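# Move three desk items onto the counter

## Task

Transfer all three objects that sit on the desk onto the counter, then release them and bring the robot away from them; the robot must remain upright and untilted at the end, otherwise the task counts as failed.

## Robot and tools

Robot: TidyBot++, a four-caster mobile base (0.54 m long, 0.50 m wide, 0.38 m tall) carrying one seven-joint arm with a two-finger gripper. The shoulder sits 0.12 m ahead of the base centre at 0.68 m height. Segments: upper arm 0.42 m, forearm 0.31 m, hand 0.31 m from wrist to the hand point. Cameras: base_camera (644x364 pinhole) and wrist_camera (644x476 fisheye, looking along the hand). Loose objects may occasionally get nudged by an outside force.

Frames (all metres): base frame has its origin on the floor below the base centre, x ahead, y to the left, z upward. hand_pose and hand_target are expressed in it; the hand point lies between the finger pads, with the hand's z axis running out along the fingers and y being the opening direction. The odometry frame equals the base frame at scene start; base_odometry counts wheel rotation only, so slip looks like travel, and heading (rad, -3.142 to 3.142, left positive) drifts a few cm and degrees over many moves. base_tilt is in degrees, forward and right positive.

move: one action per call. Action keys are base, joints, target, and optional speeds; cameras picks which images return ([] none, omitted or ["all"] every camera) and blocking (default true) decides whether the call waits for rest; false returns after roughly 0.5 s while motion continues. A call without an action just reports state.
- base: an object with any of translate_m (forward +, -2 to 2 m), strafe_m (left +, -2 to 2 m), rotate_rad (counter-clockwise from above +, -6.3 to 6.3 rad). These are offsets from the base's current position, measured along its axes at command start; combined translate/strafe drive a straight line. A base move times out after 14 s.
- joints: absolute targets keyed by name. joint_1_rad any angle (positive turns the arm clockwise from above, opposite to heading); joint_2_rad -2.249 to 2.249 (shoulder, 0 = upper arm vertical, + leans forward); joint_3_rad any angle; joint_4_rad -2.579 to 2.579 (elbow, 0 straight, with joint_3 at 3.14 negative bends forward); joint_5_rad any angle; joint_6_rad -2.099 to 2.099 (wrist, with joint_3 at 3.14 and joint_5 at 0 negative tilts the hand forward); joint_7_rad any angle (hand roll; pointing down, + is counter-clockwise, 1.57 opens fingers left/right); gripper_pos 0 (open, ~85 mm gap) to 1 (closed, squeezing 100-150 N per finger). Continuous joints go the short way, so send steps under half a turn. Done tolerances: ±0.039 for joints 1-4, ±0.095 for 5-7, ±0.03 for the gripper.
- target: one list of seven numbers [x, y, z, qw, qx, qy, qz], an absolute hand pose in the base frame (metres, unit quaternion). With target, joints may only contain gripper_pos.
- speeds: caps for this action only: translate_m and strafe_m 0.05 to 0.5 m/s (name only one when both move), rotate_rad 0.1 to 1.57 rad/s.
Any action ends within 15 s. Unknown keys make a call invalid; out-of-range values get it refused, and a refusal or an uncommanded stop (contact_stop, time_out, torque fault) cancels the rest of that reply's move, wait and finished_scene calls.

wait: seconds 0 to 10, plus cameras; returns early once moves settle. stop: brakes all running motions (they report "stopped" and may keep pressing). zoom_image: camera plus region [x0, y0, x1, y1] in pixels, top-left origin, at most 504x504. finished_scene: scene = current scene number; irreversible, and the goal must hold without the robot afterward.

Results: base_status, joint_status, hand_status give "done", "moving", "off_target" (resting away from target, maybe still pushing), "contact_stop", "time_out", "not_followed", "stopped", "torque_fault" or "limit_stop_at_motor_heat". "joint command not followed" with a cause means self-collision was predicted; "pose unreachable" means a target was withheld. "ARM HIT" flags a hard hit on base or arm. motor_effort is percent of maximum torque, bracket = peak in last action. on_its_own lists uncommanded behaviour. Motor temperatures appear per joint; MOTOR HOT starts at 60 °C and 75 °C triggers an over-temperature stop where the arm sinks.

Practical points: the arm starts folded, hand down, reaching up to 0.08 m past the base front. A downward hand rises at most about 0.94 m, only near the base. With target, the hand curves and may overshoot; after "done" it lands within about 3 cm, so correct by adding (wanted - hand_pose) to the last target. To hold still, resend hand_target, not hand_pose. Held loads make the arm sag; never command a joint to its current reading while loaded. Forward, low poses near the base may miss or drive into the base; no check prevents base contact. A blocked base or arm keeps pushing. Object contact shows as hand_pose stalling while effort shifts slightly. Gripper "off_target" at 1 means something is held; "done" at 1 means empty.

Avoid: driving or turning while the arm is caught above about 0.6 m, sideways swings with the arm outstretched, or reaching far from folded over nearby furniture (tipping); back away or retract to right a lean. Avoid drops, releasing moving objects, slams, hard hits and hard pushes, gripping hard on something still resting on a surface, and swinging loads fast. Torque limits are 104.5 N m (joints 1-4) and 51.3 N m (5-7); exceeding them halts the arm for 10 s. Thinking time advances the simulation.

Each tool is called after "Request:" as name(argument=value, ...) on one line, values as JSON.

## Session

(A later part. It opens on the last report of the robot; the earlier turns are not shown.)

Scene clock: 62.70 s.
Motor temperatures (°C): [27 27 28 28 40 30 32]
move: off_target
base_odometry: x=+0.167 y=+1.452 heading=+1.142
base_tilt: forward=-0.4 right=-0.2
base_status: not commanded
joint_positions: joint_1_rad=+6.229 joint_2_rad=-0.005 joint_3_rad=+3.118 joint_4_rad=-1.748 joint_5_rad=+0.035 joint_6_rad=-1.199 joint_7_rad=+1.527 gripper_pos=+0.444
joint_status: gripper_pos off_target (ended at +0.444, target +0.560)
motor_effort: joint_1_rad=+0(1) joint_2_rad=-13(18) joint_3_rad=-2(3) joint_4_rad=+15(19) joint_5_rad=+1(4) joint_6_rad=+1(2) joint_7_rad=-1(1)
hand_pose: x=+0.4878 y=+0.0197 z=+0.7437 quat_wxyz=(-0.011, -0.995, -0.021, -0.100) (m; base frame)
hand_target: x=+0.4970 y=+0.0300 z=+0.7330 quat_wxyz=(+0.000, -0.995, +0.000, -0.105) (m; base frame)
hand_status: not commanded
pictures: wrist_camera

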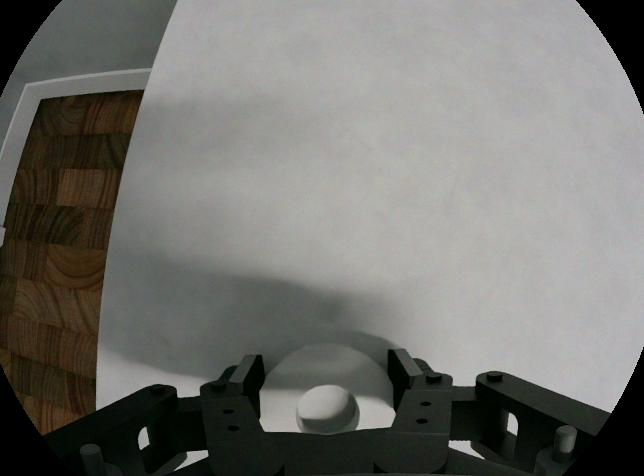

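Request:
move(target=[0.485, 0.027, 0.79, 0, 0.9945, 0, 0.1045], cameras=["wrist_camera"])

Scene clock: 63.87 s.
Motor temperatures (°C): [27 27 28 28 40 30 32]
move: done
base_odometry: x=+0.167 y=+1.452 heading=+1.142
base_tilt: forward=-0.4 right=-0.1
base_status: not commanded
joint_positions: joint_1_rad=+6.229 joint_2_rad=-0.014 joint_3_rad=+3.118 joint_4_rad=-1.642 joint_5_rad=+0.035 joint_6_rad=-1.291 joint_7_rad=+1.527 gripper_pos=+0.444
joint_status: not commanded
motor_effort: joint_1_rad=+0(1) joint_2_rad=-18(19) joint_3_rad=-2(3) joint_4_rad=+19(20) joint_5_rad=+1(1) joint_6_rad=+2(2) joint_7_rad=+0(1)
hand_pose: x=+0.4950 y=+0.0200 z=+0.7813 quat_wxyz=(-0.011, -0.993, -0.019, -0.112) (m; base frame)
hand_target: x=+0.4850 y=+0.0270 z=+0.7900 quat_wxyz=(+0.000, -0.995, +0.000, -0.105) (m; base frame)
hand_status: done (0.015 m and 2.7 deg from the pose sent, 0.047 m and 2.8 deg at the start)
pictures: wrist_camera

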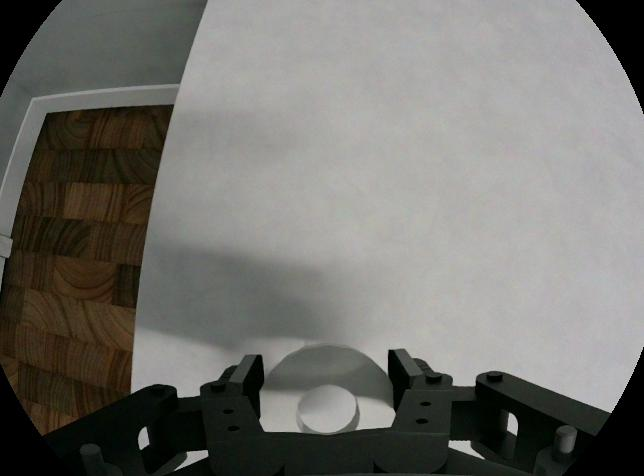

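Request:
move(base={"translate_m": -1.096, "strafe_m": -0.373}, target=[0.44, 0.015, 0.975, 0, 0.9945, 0, 0.1045], cameras=[])

Request:
move(base={"translate_m": -1.437, "strafe_m": -0.493, "rotate_rad": 3.1}, speeds={"rotate_rad": 1.2})

Scene clock: 67.97 s.
Motor temperatures (°C): [27 27 28 28 40 30 32]
move: done
base_odometry: x=+0.051 y=+0.300 heading=+1.143
base_tilt: forward=-0.4 right=-0.2
base_status: done
joint_positions: joint_1_rad=+6.229 joint_2_rad=-0.014 joint_3_rad=+3.128 joint_4_rad=-1.001 joint_5_rad=+0.035 joint_6_rad=-1.916 joint_7_rad=+1.527 gripper_pos=+0.444
joint_status: not commanded
motor_effort: joint_1_rad=+1(1) joint_2_rad=-15(21) joint_3_rad=-2(3) joint_4_rad=+17(20) joint_5_rad=+1(2) joint_6_rad=+2(3) joint_7_rad=-1(1)
hand_pose: x=+0.4485 y=+0.0136 z=+0.9736 quat_wxyz=(-0.009, -0.993, -0.004, -0.120) (m; base frame)
hand_target: x=+0.4400 y=+0.0150 z=+0.9750 quat_wxyz=(+0.000, -0.995, +0.000, -0.105) (m; base frame)
hand_status: done (0.009 m and 2.1 deg from the pose sent, 0.201 m and 2.7 deg at the start)
pictures: none
No camera images: "cameras" was empty.

Scene clock: 72.90 s.
Motor temperatures (°C): [27 27 28 28 40 30 32]
move: done
base_odometry: x=-0.097 y=-1.213 heading=-2.040
base_tilt: forward=-0.4 right=-0.1
base_status: done
joint_positions: joint_1_rad=+6.229 joint_2_rad=-0.010 joint_3_rad=+3.133 joint_4_rad=-1.001 joint_5_rad=+0.035 joint_6_rad=-1.917 joint_7_rad=+1.527 gripper_pos=+0.444
joint_status: not commanded
motor_effort: joint_1_rad=+0(2) joint_2_rad=-15(19) joint_3_rad=-2(3) joint_4_rad=+16(18) joint_5_rad=+0(2) joint_6_rad=+2(2) joint_7_rad=-1(1)
hand_pose: x=+0.4496 y=+0.0120 z=+0.9724 quat_wxyz=(-0.009, -0.993, -0.002, -0.118) (m; base frame)
hand_target: x=+0.4400 y=+0.0150 z=+0.9750 quat_wxyz=(+0.000, -0.995, +0.000, -0.105) (m; base frame)
hand_status: not commanded
pictures: base_camera, wrist_camera

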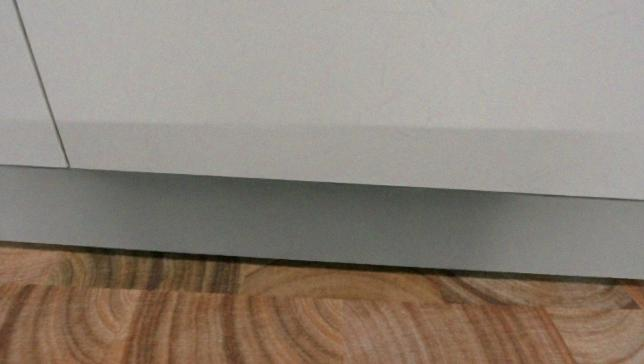

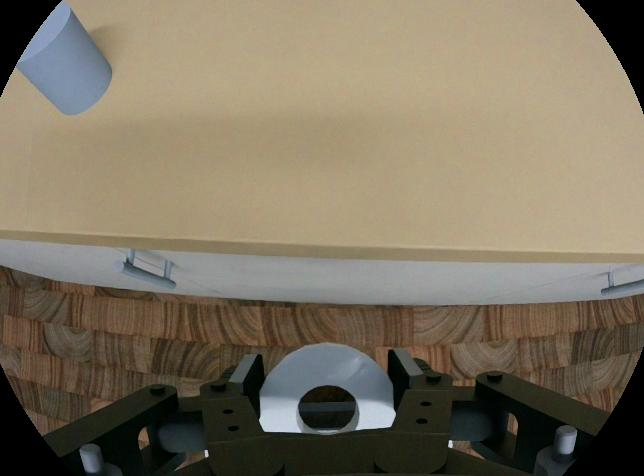

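Request:
move(base={"translate_m": 0.188}, cameras=[])

Request:
move(target=[0.45, 0.015, 0.947, 0, 0.9945, 0, 0.1045], cameras=["wrist_camera"])

Scene clock: 74.67 s.
Motor temperatures (°C): [27 27 28 28 40 30 32]
move: done
base_odometry: x=-0.182 y=-1.380 heading=-2.040
base_tilt: forward=-0.4 right=-0.1
base_status: done
joint_positions: joint_1_rad=+6.229 joint_2_rad=-0.003 joint_3_rad=+3.133 joint_4_rad=-1.000 joint_5_rad=+0.035 joint_6_rad=-1.919 joint_7_rad=+1.527 gripper_pos=+0.444
joint_status: not commanded
motor_effort: joint_1_rad=+0(1) joint_2_rad=-16(20) joint_3_rad=-2(3) joint_4_rad=+17(17) joint_5_rad=+0(2) joint_6_rad=+2(3) joint_7_rad=-1(1)
hand_pose: x=+0.4511 y=+0.0121 z=+0.9701 quat_wxyz=(-0.010, -0.993, -0.002, -0.113) (m; base frame)
hand_target: x=+0.4400 y=+0.0150 z=+0.9750 quat_wxyz=(+0.000, -0.995, +0.000, -0.105) (m; base frame)
hand_status: not commanded
pictures: none
No camera images: "cameras" was empty.

Scene clock: 75.63 s.
Motor temperatures (°C): [27 27 28 28 40 30 32]
move: done
base_odometry: x=-0.182 y=-1.380 heading=-2.040
base_tilt: forward=-0.4 right=-0.2
base_status: not commanded
joint_positions: joint_1_rad=+6.229 joint_2_rad=-0.005 joint_3_rad=+3.133 joint_4_rad=-1.098 joint_5_rad=+0.035 joint_6_rad=-1.894 joint_7_rad=+1.527 gripper_pos=+0.444
joint_status: not commanded
motor_effort: joint_1_rad=+0(1) joint_2_rad=-15(18) joint_3_rad=-2(2) joint_4_rad=+17(18) joint_5_rad=+0(2) joint_6_rad=+1(2) joint_7_rad=-1(1)
hand_pose: x=+0.4438 y=+0.0115 z=+0.9396 quat_wxyz=(-0.012, -0.997, -0.003, -0.078) (m; base frame)
hand_target: x=+0.4500 y=+0.0150 z=+0.9470 quat_wxyz=(+0.000, -0.995, +0.000, -0.105) (m; base frame)
hand_status: done (0.010 m and 3.4 deg from the pose sent, 0.023 m and 1.5 deg at the start)
pictures: wrist_camera

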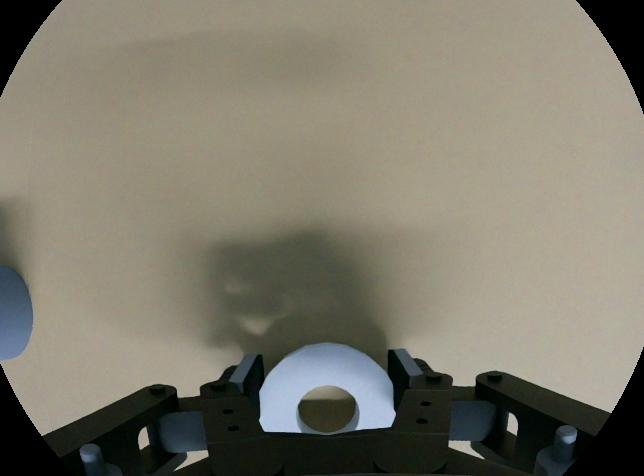

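Request:
move(target=[0.455, 0.015, 0.940, 0, 0.9925, 0, 0.1219], cameras=["wrist_camera"])

Scene clock: 76.50 s.
Motor temperatures (°C): [27 27 28 28 40 30 32]
move: done
base_odometry: x=-0.182 y=-1.380 heading=-2.040
base_tilt: forward=-0.3 right=-0.2
base_status: not commanded
joint_positions: joint_1_rad=+6.229 joint_2_rad=-0.031 joint_3_rad=+3.133 joint_4_rad=-1.151 joint_5_rad=+0.035 joint_6_rad=-1.836 joint_7_rad=+1.527 gripper_pos=+0.444
joint_status: not commanded
motor_effort: joint_1_rad=+0(1) joint_2_rad=-15(16) joint_3_rad=-2(2) joint_4_rad=+17(18) joint_5_rad=+0(1) joint_6_rad=+1(2) joint_7_rad=-1(1)
hand_pose: x=+0.4462 y=+0.0115 z=+0.9337 quat_wxyz=(-0.012, -0.996, -0.003, -0.094) (m; base frame)
hand_target: x=+0.4550 y=+0.0150 z=+0.9400 quat_wxyz=(+0.000, -0.993, +0.000, -0.122) (m; base frame)
hand_status: done (0.011 m and 3.5 deg from the pose sent, 0.012 m and 5.3 deg at the start)
pictures: wrist_camera

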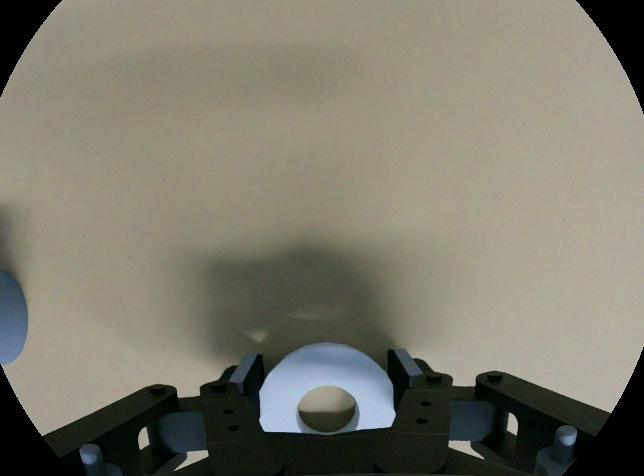

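Request:
move(target=[0.456, 0.015, 0.933, 0, 0.9925, 0, 0.1219], cameras=["wrist_camera"])

Scene clock: 77.17 s.
Motor temperatures (°C): [27 27 28 28 40 30 32]
move: done
base_odometry: x=-0.182 y=-1.380 heading=-2.040
base_tilt: forward=-0.4 right=-0.1
base_status: not commanded
joint_positions: joint_1_rad=+6.229 joint_2_rad=-0.046 joint_3_rad=+3.133 joint_4_rad=-1.170 joint_5_rad=+0.035 joint_6_rad=-1.812 joint_7_rad=+1.527 gripper_pos=+0.444
joint_status: not commanded
motor_effort: joint_1_rad=+0(1) joint_2_rad=-13(15) joint_3_rad=-2(2) joint_4_rad=+15(18) joint_5_rad=+1(2) joint_6_rad=+2(2) joint_7_rad=-1(1)
hand_pose: x=+0.4465 y=+0.0115 z=+0.9335 quat_wxyz=(-0.011, -0.995, -0.004, -0.104) (m; base frame)
hand_target: x=+0.4560 y=+0.0150 z=+0.9330 quat_wxyz=(+0.000, -0.993, +0.000, -0.122) (m; base frame)
hand_status: done (0.010 m and 2.5 deg from the pose sent, 0.010 m and 3.5 deg at the start)
pictures: wrist_camera

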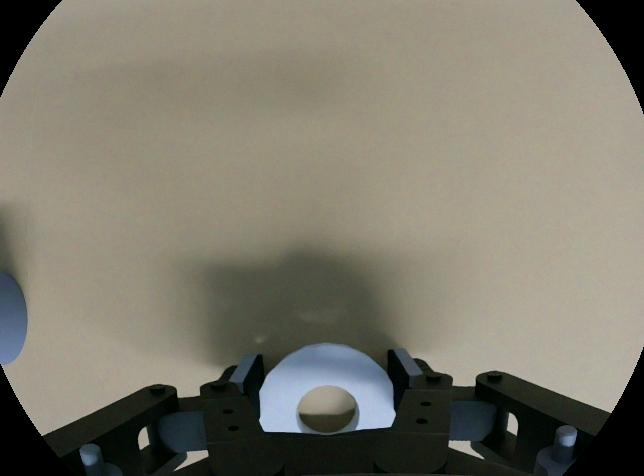

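Request:
move(joints={"gripper_pos": 0.0}, cameras=[])

Request:
move(target=[0.44, 0.015, 0.975, 0, 0.9925, 0, 0.1219], cameras=["wrist_camera"])

Scene clock: 78.17 s.
Motor temperatures (°C): [27 27 28 28 40 30 32]
move: done
base_odometry: x=-0.182 y=-1.380 heading=-2.040
base_tilt: forward=-0.4 right=-0.1
base_status: not commanded
joint_positions: joint_1_rad=+6.229 joint_2_rad=-0.046 joint_3_rad=+3.133 joint_4_rad=-1.182 joint_5_rad=+0.035 joint_6_rad=-1.811 joint_7_rad=+1.527 gripper_pos=+0.000
joint_status: all done
motor_effort: joint_1_rad=+0(1) joint_2_rad=-15(15) joint_3_rad=-1(3) joint_4_rad=+17(18) joint_5_rad=+1(2) joint_6_rad=+1(2) joint_7_rad=-1(1)
hand_pose: x=+0.4445 y=+0.0114 z=+0.9294 quat_wxyz=(-0.011, -0.995, -0.004, -0.098) (m; base frame)
hand_target: x=+0.4560 y=+0.0150 z=+0.9330 quat_wxyz=(+0.000, -0.993, +0.000, -0.122) (m; base frame)
hand_status: not commanded
pictures: none
No camera images: "cameras" was empty.

Scene clock: 79.27 s.
Motor temperatures (°C): [27 27 28 28 40 30 32]
move: done
base_odometry: x=-0.182 y=-1.380 heading=-2.040
base_tilt: forward=-0.4 right=-0.1
base_status: not commanded
joint_positions: joint_1_rad=+6.229 joint_2_rad=-0.046 joint_3_rad=+3.133 joint_4_rad=-1.037 joint_5_rad=+0.035 joint_6_rad=-1.873 joint_7_rad=+1.527 gripper_pos=+0.000
joint_status: not commanded
motor_effort: joint_1_rad=+0(1) joint_2_rad=-14(16) joint_3_rad=-1(3) joint_4_rad=+16(19) joint_5_rad=+0(1) joint_6_rad=+2(3) joint_7_rad=-1(1)
hand_pose: x=+0.4476 y=+0.0118 z=+0.9754 quat_wxyz=(-0.009, -0.990, -0.002, -0.139) (m; base frame)
hand_target: x=+0.4400 y=+0.0150 z=+0.9750 quat_wxyz=(+0.000, -0.993, +0.000, -0.122) (m; base frame)
hand_status: done (0.008 m and 2.3 deg from the pose sent, 0.046 m and 3.1 deg at the start)
pictures: wrist_camera

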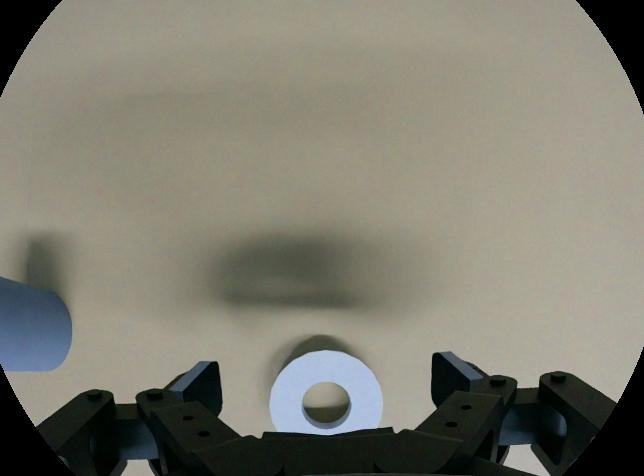

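Request:
move(base={"translate_m": -1.028, "strafe_m": -0.072}, cameras=[])

Request:
move(base={"translate_m": -1.561, "strafe_m": -0.014, "rotate_rad": -3.10}, speeds={"rotate_rad": 1.3}, target=[0.372, -0.2125, 0.96, 0.1031, 0.8959, -0.3270, 0.2825])

Scene clock: 83.30 s.
Motor temperatures (°C): [27 27 28 28 40 30 32]
move: done
base_odometry: x=+0.219 y=-0.431 heading=-2.040
base_tilt: forward=-0.4 right=-0.1
base_status: done
joint_positions: joint_1_rad=+6.229 joint_2_rad=-0.040 joint_3_rad=+3.133 joint_4_rad=-1.036 joint_5_rad=+0.035 joint_6_rad=-1.876 joint_7_rad=+1.527 gripper_pos=+0.000
joint_status: not commanded
motor_effort: joint_1_rad=-1(2) joint_2_rad=-15(18) joint_3_rad=-1(4) joint_4_rad=+16(18) joint_5_rad=+1(2) joint_6_rad=+2(3) joint_7_rad=-1(1)
hand_pose: x=+0.4488 y=+0.0118 z=+0.9731 quat_wxyz=(-0.009, -0.991, -0.002, -0.135) (m; base frame)
hand_target: x=+0.4400 y=+0.0150 z=+0.9750 quat_wxyz=(+0.000, -0.993, +0.000, -0.122) (m; base frame)
hand_status: not commanded
pictures: none
No camera images: "cameras" was empty.

Scene clock: 88.23 s.
Motor temperatures (°C): [27 27 28 28 40 30 32]
move: done
base_odometry: x=+0.912 y=+0.968 heading=+1.143
base_tilt: forward=-0.4 right=-0.1
base_status: done
joint_positions: joint_1_rad=+6.557 joint_2_rad=-0.324 joint_3_rad=+3.334 joint_4_rad=-1.452 joint_5_rad=+0.114 joint_6_rad=-1.464 joint_7_rad=+1.470 gripper_pos=+0.000
joint_status: not commanded
motor_effort: joint_1_rad=-1(3) joint_2_rad=-7(19) joint_3_rad=-3(5) joint_4_rad=+19(20) joint_5_rad=+1(3) joint_6_rad=+4(5) joint_7_rad=-1(1)
hand_pose: x=+0.3802 y=-0.1841 z=+0.9483 quat_wxyz=(-0.074, -0.921, +0.282, -0.259) (m; base frame)
hand_target: x=+0.3720 y=-0.2125 z=+0.9600 quat_wxyz=(-0.103, -0.896, +0.327, -0.282) (m; base frame)
hand_status: done (0.032 m and 7.3 deg from the pose sent, 0.237 m and 44.3 deg at the start)
pictures: base_camera, wrist_camera

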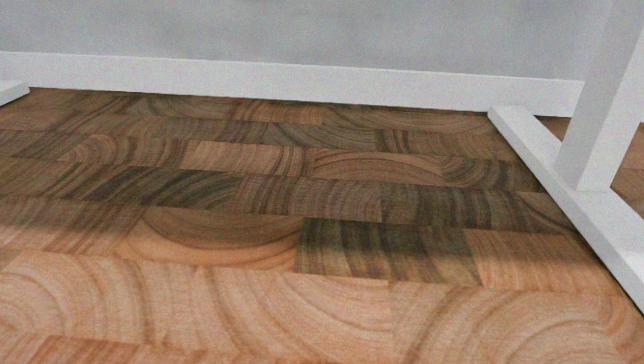

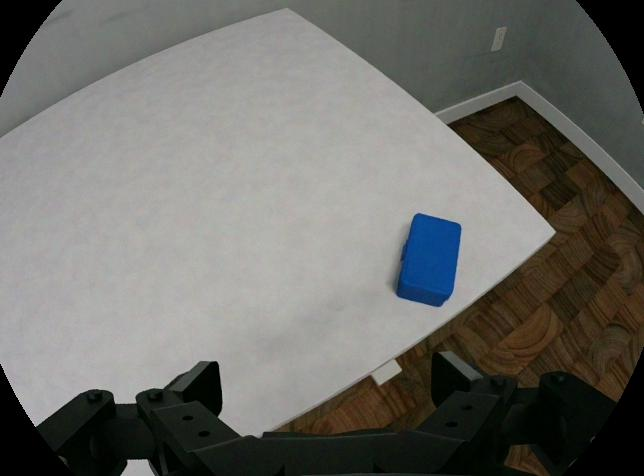

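Request:
zoom_image(camera="wrist_camera", region=[380, 200, 480, 320])

Scaled by 4.200.

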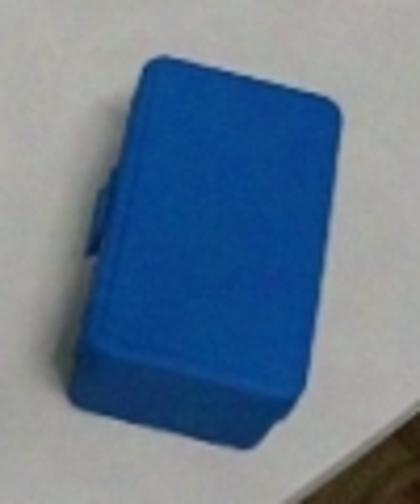

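Request:
move(base={"translate_m": 0.045}, joints={"joint_1_rad": 0.92, "joint_2_rad": -0.185, "joint_3_rad": 3.1416, "joint_4_rad": -1.638, "joint_5_rad": 0.0, "joint_6_rad": -1.137, "joint_7_rad": 1.61}, cameras=["wrist_camera"])

Scene clock: 91.17 s.
Motor temperatures (°C): [27 27 28 28 40 30 32]
move: done
base_odometry: x=+0.931 y=+1.009 heading=+1.143
base_tilt: forward=-0.4 right=-0.1
base_status: done
joint_positions: joint_1_rad=+7.187 joint_2_rad=-0.209 joint_3_rad=+3.156 joint_4_rad=-1.633 joint_5_rad=+0.075 joint_6_rad=-1.191 joint_7_rad=+1.534 gripper_pos=+0.000
joint_status: all done
motor_effort: joint_1_rad=+0(1) joint_2_rad=-11(13) joint_3_rad=-2(4) joint_4_rad=+21(22) joint_5_rad=+1(2) joint_6_rad=+4(5) joint_7_rad=-1(1)
hand_pose: x=+0.3334 y=-0.3148 z=+0.8709 quat_wxyz=(-0.143, -0.859, +0.440, -0.220) (m; base frame)
hand_target: x=+0.3611 y=-0.3158 z=+0.8672 quat_wxyz=(-0.126, -0.870, +0.410, -0.242) (m; base frame)
hand_status: not commanded
pictures: wrist_camera

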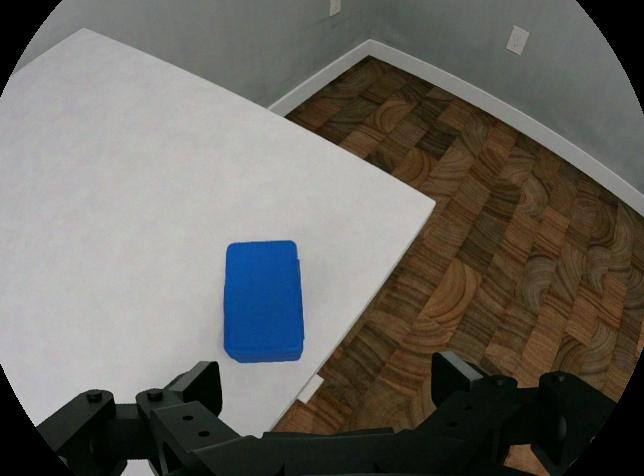

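Request:
move(joints={"joint_1_rad": 0.92, "joint_2_rad": -0.095, "joint_3_rad": 3.12, "joint_4_rad": -1.76, "joint_5_rad": -0.07, "joint_6_rad": -0.87, "joint_7_rad": 1.66}, cameras=["wrist_camera"])

Scene clock: 93.13 s.
Motor temperatures (°C): [27 27 28 28 40 30 32]
move: done
base_odometry: x=+0.931 y=+1.009 heading=+1.143
base_tilt: forward=-0.4 right=-0.1
base_status: not commanded
joint_positions: joint_1_rad=+7.188 joint_2_rad=-0.106 joint_3_rad=+3.132 joint_4_rad=-1.760 joint_5_rad=+0.007 joint_6_rad=-0.924 joint_7_rad=+1.583 gripper_pos=+0.000
joint_status: all done
motor_effort: joint_1_rad=+0(2) joint_2_rad=-16(19) joint_3_rad=-1(3) joint_4_rad=+20(23) joint_5_rad=+1(2) joint_6_rad=+4(5) joint_7_rad=-1(1)
hand_pose: x=+0.3905 y=-0.3397 z=+0.8108 quat_wxyz=(-0.125, -0.869, +0.409, -0.248) (m; base frame)
hand_target: x=+0.4137 y=-0.3410 z=+0.8159 quat_wxyz=(-0.114, -0.872, +0.388, -0.278) (m; base frame)
hand_status: not commanded
pictures: wrist_camera

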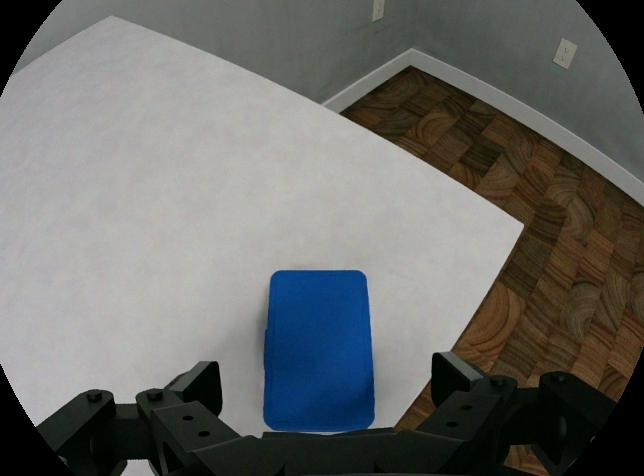

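Request:
move(joints={"joint_1_rad": 0.914, "joint_2_rad": 0.01, "joint_3_rad": 3.12, "joint_4_rad": -1.835, "joint_5_rad": -0.07, "joint_6_rad": -0.66, "joint_7_rad": 1.66}, cameras=["wrist_camera"])

Scene clock: 94.73 s.
Motor temperatures (°C): [27 27 28 28 40 30 32]
move: done
base_odometry: x=+0.931 y=+1.009 heading=+1.143
base_tilt: forward=-0.4 right=-0.1
base_status: not commanded
joint_positions: joint_1_rad=+7.188 joint_2_rad=-0.002 joint_3_rad=+3.132 joint_4_rad=-1.834 joint_5_rad=+0.006 joint_6_rad=-0.713 joint_7_rad=+1.584 gripper_pos=+0.000
joint_status: all done
motor_effort: joint_1_rad=+0(2) joint_2_rad=-20(23) joint_3_rad=-1(3) joint_4_rad=+20(22) joint_5_rad=+1(2) joint_6_rad=+5(5) joint_7_rad=-1(1)
hand_pose: x=+0.4175 y=-0.3728 z=+0.7635 quat_wxyz=(-0.131, -0.865, +0.407, -0.263) (m; base frame)
hand_target: x=+0.4390 y=-0.3737 z=+0.7676 quat_wxyz=(-0.122, -0.866, +0.389, -0.290) (m; base frame)
hand_status: not commanded
pictures: wrist_camera

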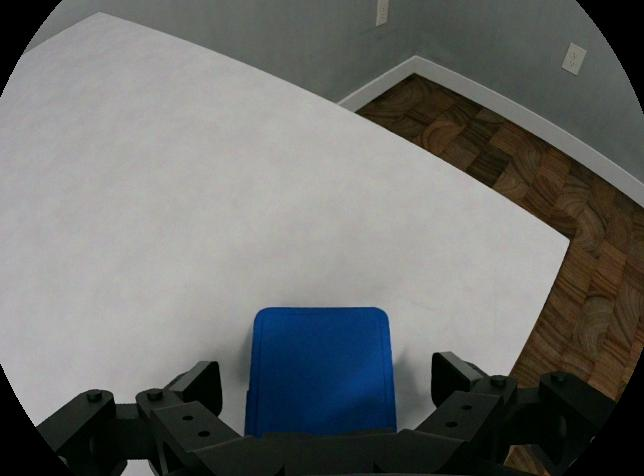

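Request:
move(joints={"joint_2_rad": 0.03, "joint_4_rad": -1.84}, cameras=["wrist_camera"])

Scene clock: 95.43 s.
Motor temperatures (°C): [27 27 28 28 40 30 32]
move: done
base_odometry: x=+0.931 y=+1.009 heading=+1.143
base_tilt: forward=-0.3 right=-0.1
base_status: not commanded
joint_positions: joint_1_rad=+7.188 joint_2_rad=+0.009 joint_3_rad=+3.132 joint_4_rad=-1.836 joint_5_rad=+0.006 joint_6_rad=-0.712 joint_7_rad=+1.584 gripper_pos=+0.000
joint_status: all done
motor_effort: joint_1_rad=+0(1) joint_2_rad=-19(21) joint_3_rad=-2(2) joint_4_rad=+20(21) joint_5_rad=+0(2) joint_6_rad=+5(5) joint_7_rad=+0(1)
hand_pose: x=+0.4177 y=-0.3732 z=+0.7580 quat_wxyz=(-0.129, -0.866, +0.408, -0.258) (m; base frame)
hand_target: x=+0.4389 y=-0.3736 z=+0.7553 quat_wxyz=(-0.116, -0.869, +0.391, -0.279) (m; base frame)
hand_status: not commanded
pictures: wrist_camera

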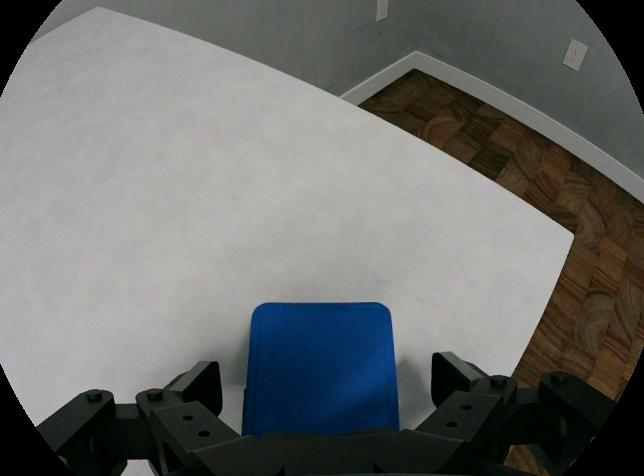

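Request:
move(joints={"gripper_pos": 0.58}, cameras=["wrist_camera"])

Scene clock: 96.40 s.
Motor temperatures (°C): [27 27 28 28 40 30 32]
move: off_target
base_odometry: x=+0.931 y=+1.009 heading=+1.143
base_tilt: forward=-0.4 right=-0.1
base_status: not commanded
joint_positions: joint_1_rad=+7.188 joint_2_rad=+0.009 joint_3_rad=+3.132 joint_4_rad=-1.836 joint_5_rad=+0.006 joint_6_rad=-0.705 joint_7_rad=+1.584 gripper_pos=+0.383
joint_status: gripper_pos off_target (ended at +0.383, target +0.580)
motor_effort: joint_1_rad=+0(1) joint_2_rad=-18(21) joint_3_rad=-2(2) joint_4_rad=+19(21) joint_5_rad=+1(2) joint_6_rad=+4(5) joint_7_rad=-1(1)
hand_pose: x=+0.4191 y=-0.3746 z=+0.7592 quat_wxyz=(-0.130, -0.866, +0.407, -0.261) (m; base frame)
hand_target: x=+0.4389 y=-0.3736 z=+0.7553 quat_wxyz=(-0.116, -0.869, +0.391, -0.279) (m; base frame)
hand_status: not commanded
pictures: wrist_camera

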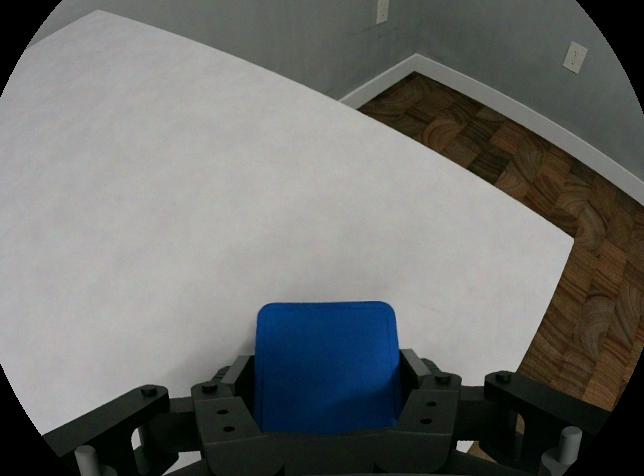

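Request:
move(joints={"gripper_pos": 0.65, "joint_2_rad": -0.03, "joint_4_rad": -1.73, "joint_6_rad": -0.83}, cameras=["wrist_camera"])

Scene clock: 97.53 s.
Motor temperatures (°C): [27 27 28 28 40 30 32]
move: off_target
base_odometry: x=+0.931 y=+1.009 heading=+1.143
base_tilt: forward=-0.4 right=-0.1
base_status: not commanded
joint_positions: joint_1_rad=+7.188 joint_2_rad=-0.014 joint_3_rad=+3.132 joint_4_rad=-1.751 joint_5_rad=+0.006 joint_6_rad=-0.794 joint_7_rad=+1.584 gripper_pos=+0.383
joint_status: gripper_pos off_target (ended at +0.383, target +0.650); the others done
motor_effort: joint_1_rad=+1(1) joint_2_rad=-19(22) joint_3_rad=-2(3) joint_4_rad=+21(22) joint_5_rad=+1(1) joint_6_rad=+5(6) joint_7_rad=-1(1)
hand_pose: x=+0.4208 y=-0.3767 z=+0.7958 quat_wxyz=(-0.135, -0.863, +0.406, -0.269) (m; base frame)
hand_target: x=+0.4324 y=-0.3609 z=+0.8076 quat_wxyz=(-0.114, -0.871, +0.386, -0.280) (m; base frame)
hand_status: not commanded
pictures: wrist_camera

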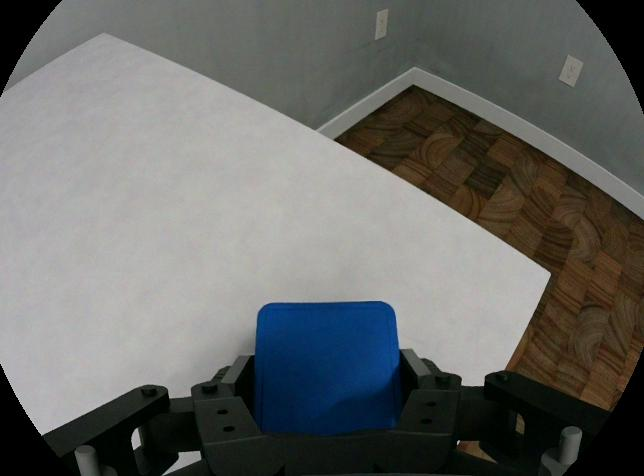

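Request:
move(base={"translate_m": -0.985, "strafe_m": -0.03}, joints={"joint_1_rad": 0.0, "joint_2_rad": -0.205, "joint_3_rad": 3.1416, "joint_4_rad": -1.256, "joint_5_rad": -0.03, "joint_6_rad": -1.46, "joint_7_rad": 1.57}, cameras=[])

Request:
move(base={"translate_m": -1.441, "strafe_m": 0.244, "rotate_rad": 3.105}, speeds={"rotate_rad": 1.2})

Scene clock: 101.20 s.
Motor temperatures (°C): [27 27 28 28 40 30 32]
move: done
base_odometry: x=+0.549 y=+0.100 heading=+1.143
base_tilt: forward=-0.4 right=-0.1
base_status: done
joint_positions: joint_1_rad=+6.298 joint_2_rad=-0.195 joint_3_rad=+3.130 joint_4_rad=-1.279 joint_5_rad=+0.005 joint_6_rad=-1.420 joint_7_rad=+1.584 gripper_pos=+0.383
joint_status: all done
motor_effort: joint_1_rad=+0(2) joint_2_rad=-11(24) joint_3_rad=-2(4) joint_4_rad=+20(24) joint_5_rad=+1(2) joint_6_rad=+6(6) joint_7_rad=-1(2)
hand_pose: x=+0.5006 y=-0.0011 z=+0.9913 quat_wxyz=(-0.006, -0.950, -0.004, -0.313) (m; base frame)
hand_target: x=+0.4897 y=+0.0106 z=+0.9986 quat_wxyz=(+0.015, -0.951, -0.003, -0.310) (m; base frame)
hand_status: not commanded
pictures: none
No camera images: "cameras" was empty.

Scene clock: 105.70 s.
Motor temperatures (°C): [27 27 28 28 40 30 32]
move: done
base_odometry: x=-0.271 y=-1.110 heading=-2.035
base_tilt: forward=-0.4 right=-0.1
base_status: done
joint_positions: joint_1_rad=+6.293 joint_2_rad=-0.195 joint_3_rad=+3.138 joint_4_rad=-1.279 joint_5_rad=+0.005 joint_6_rad=-1.421 joint_7_rad=+1.584 gripper_pos=+0.383
joint_status: not commanded
motor_effort: joint_1_rad=-1(2) joint_2_rad=-12(17) joint_3_rad=-1(4) joint_4_rad=+20(21) joint_5_rad=+0(2) joint_6_rad=+5(6) joint_7_rad=-1(1)
hand_pose: x=+0.5004 y=-0.0026 z=+0.9912 quat_wxyz=(-0.006, -0.950, -0.003, -0.313) (m; base frame)
hand_target: x=+0.4897 y=+0.0106 z=+0.9986 quat_wxyz=(+0.015, -0.951, -0.003, -0.310) (m; base frame)
hand_status: not commanded
pictures: base_camera, wrist_camera

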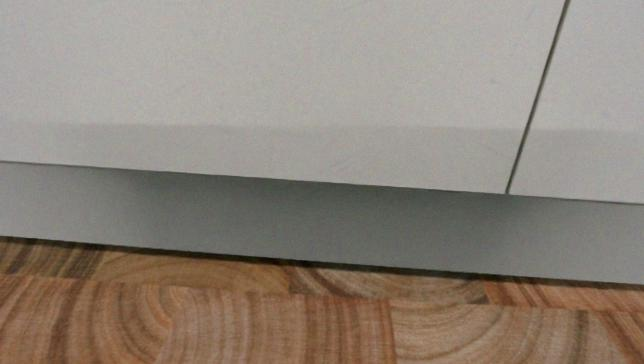

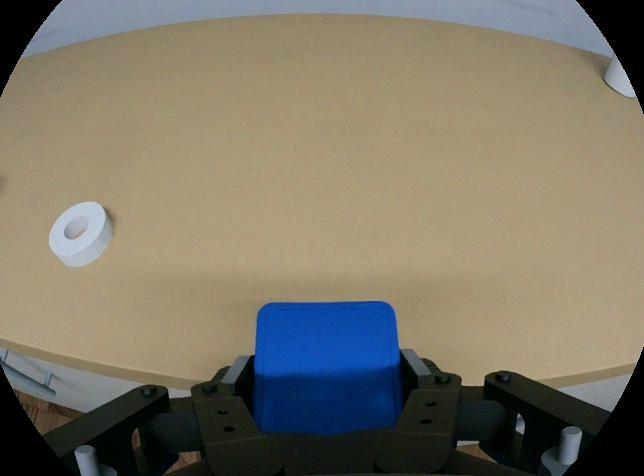

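Request:
move(base={"translate_m": 0.175}, cameras=[])

Request:
move(joints={"joint_2_rad": -0.18, "joint_4_rad": -1.35, "joint_6_rad": -1.37}, cameras=["wrist_camera"])

Scene clock: 107.63 s.
Motor temperatures (°C): [27 27 28 28 40 30 32]
move: done
base_odometry: x=-0.349 y=-1.266 heading=-2.034
base_tilt: forward=-0.4 right=-0.1
base_status: done
joint_positions: joint_1_rad=+6.293 joint_2_rad=-0.195 joint_3_rad=+3.138 joint_4_rad=-1.279 joint_5_rad=+0.005 joint_6_rad=-1.423 joint_7_rad=+1.584 gripper_pos=+0.383
joint_status: not commanded
motor_effort: joint_1_rad=-1(1) joint_2_rad=-12(17) joint_3_rad=-2(3) joint_4_rad=+20(21) joint_5_rad=+0(1) joint_6_rad=+5(6) joint_7_rad=-1(1)
hand_pose: x=+0.5001 y=-0.0026 z=+0.9911 quat_wxyz=(-0.006, -0.950, -0.003, -0.312) (m; base frame)
hand_target: x=+0.4897 y=+0.0106 z=+0.9986 quat_wxyz=(+0.015, -0.951, -0.003, -0.310) (m; base frame)
hand_status: not commanded
pictures: none
No camera images: "cameras" was empty.

Scene clock: 108.53 s.
Motor temperatures (°C): [27 27 28 28 40 30 32]
move: done
base_odometry: x=-0.349 y=-1.266 heading=-2.034
base_tilt: forward=-0.4 right=-0.1
base_status: not commanded
joint_positions: joint_1_rad=+6.293 joint_2_rad=-0.192 joint_3_rad=+3.138 joint_4_rad=-1.353 joint_5_rad=+0.005 joint_6_rad=-1.406 joint_7_rad=+1.584 gripper_pos=+0.383
joint_status: all done
motor_effort: joint_1_rad=-1(1) joint_2_rad=-12(13) joint_3_rad=-1(2) joint_4_rad=+20(21) joint_5_rad=+0(2) joint_6_rad=+5(6) joint_7_rad=+0(1)
hand_pose: x=+0.4961 y=-0.0026 z=+0.9586 quat_wxyz=(-0.006, -0.959, -0.003, -0.283) (m; base frame)
hand_target: x=+0.5093 y=+0.0105 z=+0.9619 quat_wxyz=(+0.015, -0.955, -0.001, -0.296) (m; base frame)
hand_status: not commanded
pictures: wrist_camera

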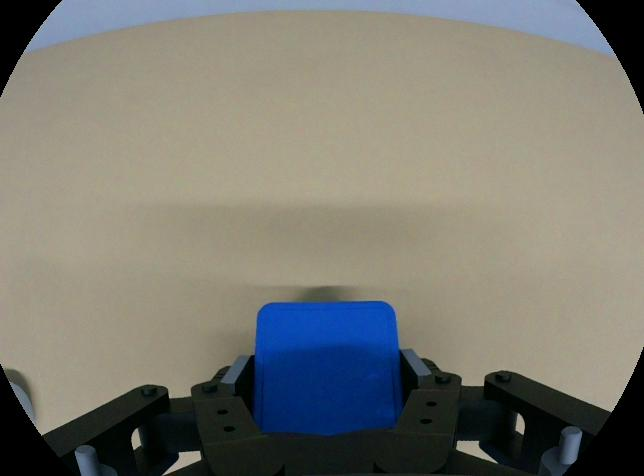

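Request:
move(joints={"joint_2_rad": -0.18, "joint_4_rad": -1.387, "joint_6_rad": -1.315}, cameras=["wrist_camera"])

Scene clock: 109.37 s.
Motor temperatures (°C): [27 27 28 28 40 30 32]
move: done
base_odometry: x=-0.349 y=-1.266 heading=-2.034
base_tilt: forward=-0.4 right=-0.1
base_status: not commanded
joint_positions: joint_1_rad=+6.293 joint_2_rad=-0.191 joint_3_rad=+3.138 joint_4_rad=-1.389 joint_5_rad=+0.005 joint_6_rad=-1.361 joint_7_rad=+1.584 gripper_pos=+0.383
joint_status: all done
motor_effort: joint_1_rad=+0(1) joint_2_rad=-12(14) joint_3_rad=-1(2) joint_4_rad=+20(21) joint_5_rad=+0(1) joint_6_rad=+4(6) joint_7_rad=+0(1)
hand_pose: x=+0.5030 y=-0.0026 z=+0.9498 quat_wxyz=(-0.006, -0.958, -0.003, -0.287) (m; base frame)
hand_target: x=+0.5182 y=+0.0104 z=+0.9543 quat_wxyz=(+0.015, -0.952, +0.000, -0.305) (m; base frame)
hand_status: not commanded
pictures: wrist_camera

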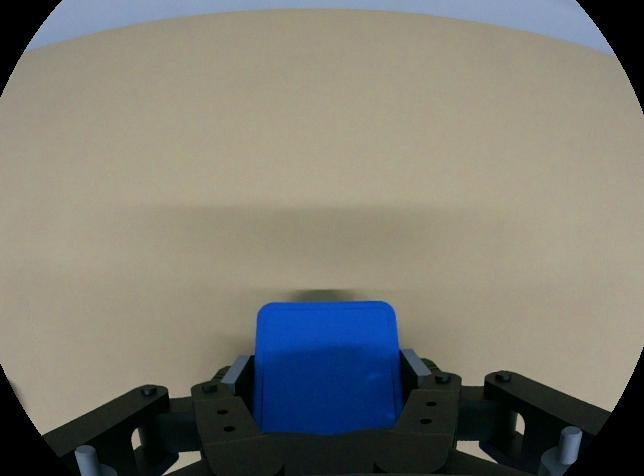

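Request:
move(joints={"joint_2_rad": -0.168, "joint_4_rad": -1.393, "joint_6_rad": -1.31}, cameras=["wrist_camera"])

Scene clock: 110.03 s.
Motor temperatures (°C): [27 27 28 28 40 30 32]
move: done
base_odometry: x=-0.349 y=-1.266 heading=-2.034
base_tilt: forward=-0.4 right=-0.1
base_status: not commanded
joint_positions: joint_1_rad=+6.293 joint_2_rad=-0.189 joint_3_rad=+3.138 joint_4_rad=-1.391 joint_5_rad=+0.005 joint_6_rad=-1.357 joint_7_rad=+1.584 gripper_pos=+0.383
joint_status: all done
motor_effort: joint_1_rad=+0(1) joint_2_rad=-11(13) joint_3_rad=-1(3) joint_4_rad=+19(20) joint_5_rad=+1(1) joint_6_rad=+5(6) joint_7_rad=-1(1)
hand_pose: x=+0.5043 y=-0.0026 z=+0.9486 quat_wxyz=(-0.006, -0.958, -0.003, -0.287) (m; base frame)
hand_target: x=+0.5218 y=+0.0104 z=+0.9476 quat_wxyz=(+0.015, -0.954, +0.000, -0.299) (m; base frame)
hand_status: not commanded
pictures: wrist_camera

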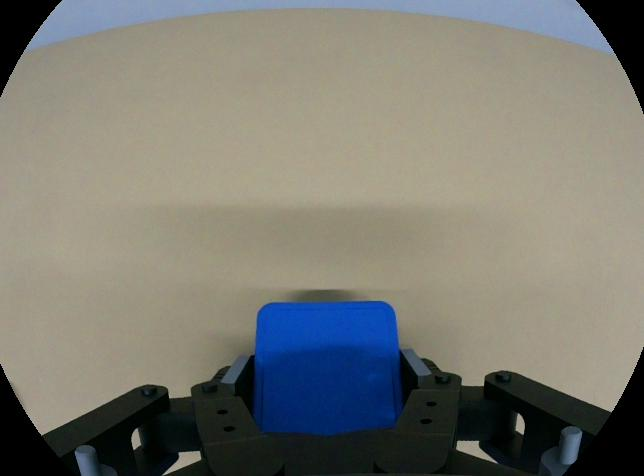

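Request:
move(joints={"joint_2_rad": -0.155, "joint_4_rad": -1.40, "joint_6_rad": -1.305}, cameras=["wrist_camera"])

Scene clock: 110.60 s.
Motor temperatures (°C): [27 27 28 28 40 30 32]
move: done
base_odometry: x=-0.349 y=-1.266 heading=-2.034
base_tilt: forward=-0.4 right=-0.1
base_status: not commanded
joint_positions: joint_1_rad=+6.293 joint_2_rad=-0.186 joint_3_rad=+3.138 joint_4_rad=-1.391 joint_5_rad=+0.005 joint_6_rad=-1.351 joint_7_rad=+1.584 gripper_pos=+0.383
joint_status: all done
motor_effort: joint_1_rad=+0(1) joint_2_rad=-11(13) joint_3_rad=-1(2) joint_4_rad=+18(20) joint_5_rad=+0(1) joint_6_rad=+4(5) joint_7_rad=+0(1)
hand_pose: x=+0.5068 y=-0.0026 z=+0.9485 quat_wxyz=(-0.006, -0.957, -0.003, -0.289) (m; base frame)
hand_target: x=+0.5254 y=+0.0104 z=+0.9399 quat_wxyz=(+0.015, -0.956, +0.000, -0.291) (m; base frame)
hand_status: not commanded
pictures: wrist_camera

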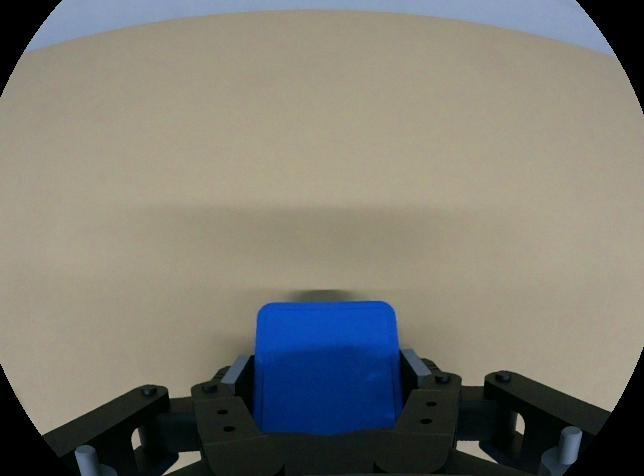

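Request:
move(joints={"gripper_pos": 0.0}, cameras=["wrist_camera"])

Request:
move(joints={"joint_2_rad": -0.28, "joint_4_rad": -1.22, "joint_6_rad": -1.57}, cameras=["wrist_camera"])

Scene clock: 111.63 s.
Motor temperatures (°C): [27 27 28 28 40 30 32]
move: done
base_odometry: x=-0.349 y=-1.266 heading=-2.034
base_tilt: forward=-0.4 right=-0.2
base_status: not commanded
joint_positions: joint_1_rad=+6.293 joint_2_rad=-0.179 joint_3_rad=+3.138 joint_4_rad=-1.396 joint_5_rad=+0.005 joint_6_rad=-1.351 joint_7_rad=+1.584 gripper_pos=+0.000
joint_status: all done
motor_effort: joint_1_rad=+0(1) joint_2_rad=-13(13) joint_3_rad=-2(3) joint_4_rad=+19(20) joint_5_rad=+0(1) joint_6_rad=+5(5) joint_7_rad=-1(1)
hand_pose: x=+0.5079 y=-0.0026 z=+0.9432 quat_wxyz=(-0.006, -0.959, -0.003, -0.283) (m; base frame)
hand_target: x=+0.5254 y=+0.0104 z=+0.9399 quat_wxyz=(+0.015, -0.956, +0.000, -0.291) (m; base frame)
hand_status: not commanded
pictures: wrist_camera

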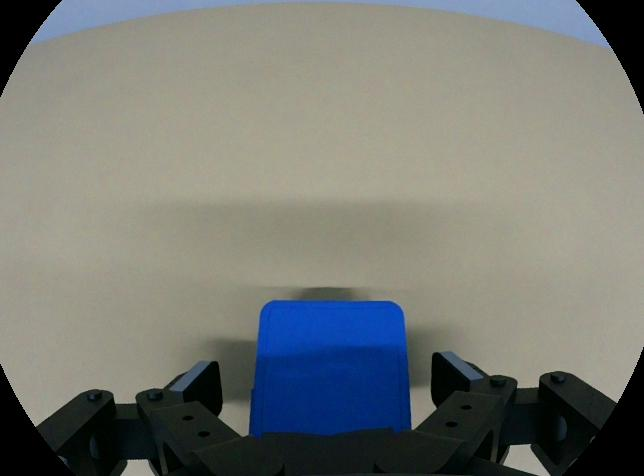

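Scene clock: 112.80 s.
Motor temperatures (°C): [27 27 28 28 40 30 32]
move: done
base_odometry: x=-0.349 y=-1.266 heading=-2.034
base_tilt: forward=-0.4 right=-0.1
base_status: not commanded
joint_positions: joint_1_rad=+6.293 joint_2_rad=-0.276 joint_3_rad=+3.138 joint_4_rad=-1.235 joint_5_rad=+0.005 joint_6_rad=-1.524 joint_7_rad=+1.584 gripper_pos=+0.000
joint_status: all done
motor_effort: joint_1_rad=-1(1) joint_2_rad=-7(16) joint_3_rad=-1(2) joint_4_rad=+18(22) joint_5_rad=+1(1) joint_6_rad=+5(6) joint_7_rad=-1(1)
hand_pose: x=+0.4522 y=-0.0022 z=+1.0207 quat_wxyz=(-0.006, -0.946, -0.003, -0.323) (m; base frame)
hand_target: x=+0.4403 y=+0.0107 z=+1.0205 quat_wxyz=(+0.014, -0.950, -0.004, -0.311) (m; base frame)
hand_status: not commanded
pictures: wrist_camera

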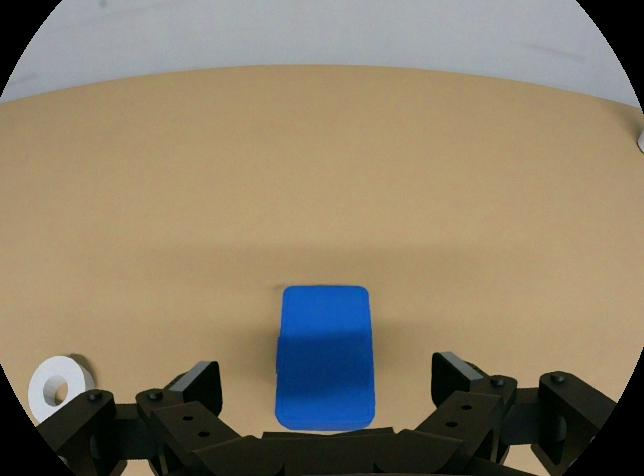

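Placed. Back away and verify all three remain on the counter.

Request:
move(base={"translate_m": -0.45}, cameras=["wrist_camera"])

Scene clock: 115.17 s.
Motor temperatures (°C): [27 27 28 28 40 30 32]
move: done
base_odometry: x=-0.148 y=-0.863 heading=-2.034
base_tilt: forward=-0.4 right=-0.1
base_status: done
joint_positions: joint_1_rad=+6.293 joint_2_rad=-0.284 joint_3_rad=+3.139 joint_4_rad=-1.235 joint_5_rad=+0.005 joint_6_rad=-1.532 joint_7_rad=+1.584 gripper_pos=+0.000
joint_status: not commanded
motor_effort: joint_1_rad=-1(1) joint_2_rad=-7(12) joint_3_rad=-2(3) joint_4_rad=+19(20) joint_5_rad=+0(2) joint_6_rad=+5(6) joint_7_rad=-1(1)
hand_pose: x=+0.4474 y=-0.0023 z=+1.0223 quat_wxyz=(-0.006, -0.946, -0.002, -0.324) (m; base frame)
hand_target: x=+0.4403 y=+0.0107 z=+1.0205 quat_wxyz=(+0.014, -0.950, -0.004, -0.311) (m; base frame)
hand_status: not commanded
pictures: wrist_camera

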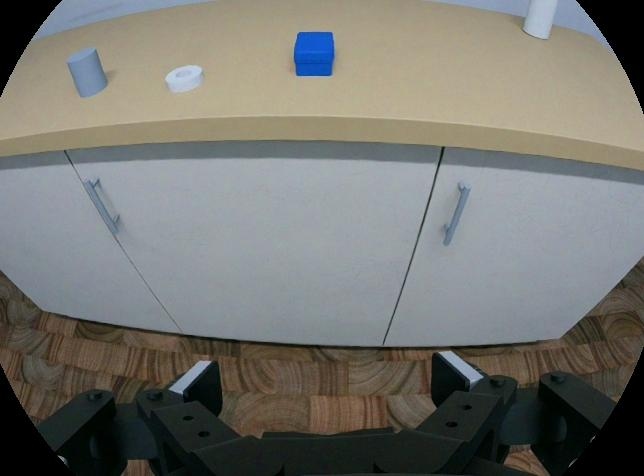

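Request:
finished_scene(scene=2)

The scene is finished: the task was done.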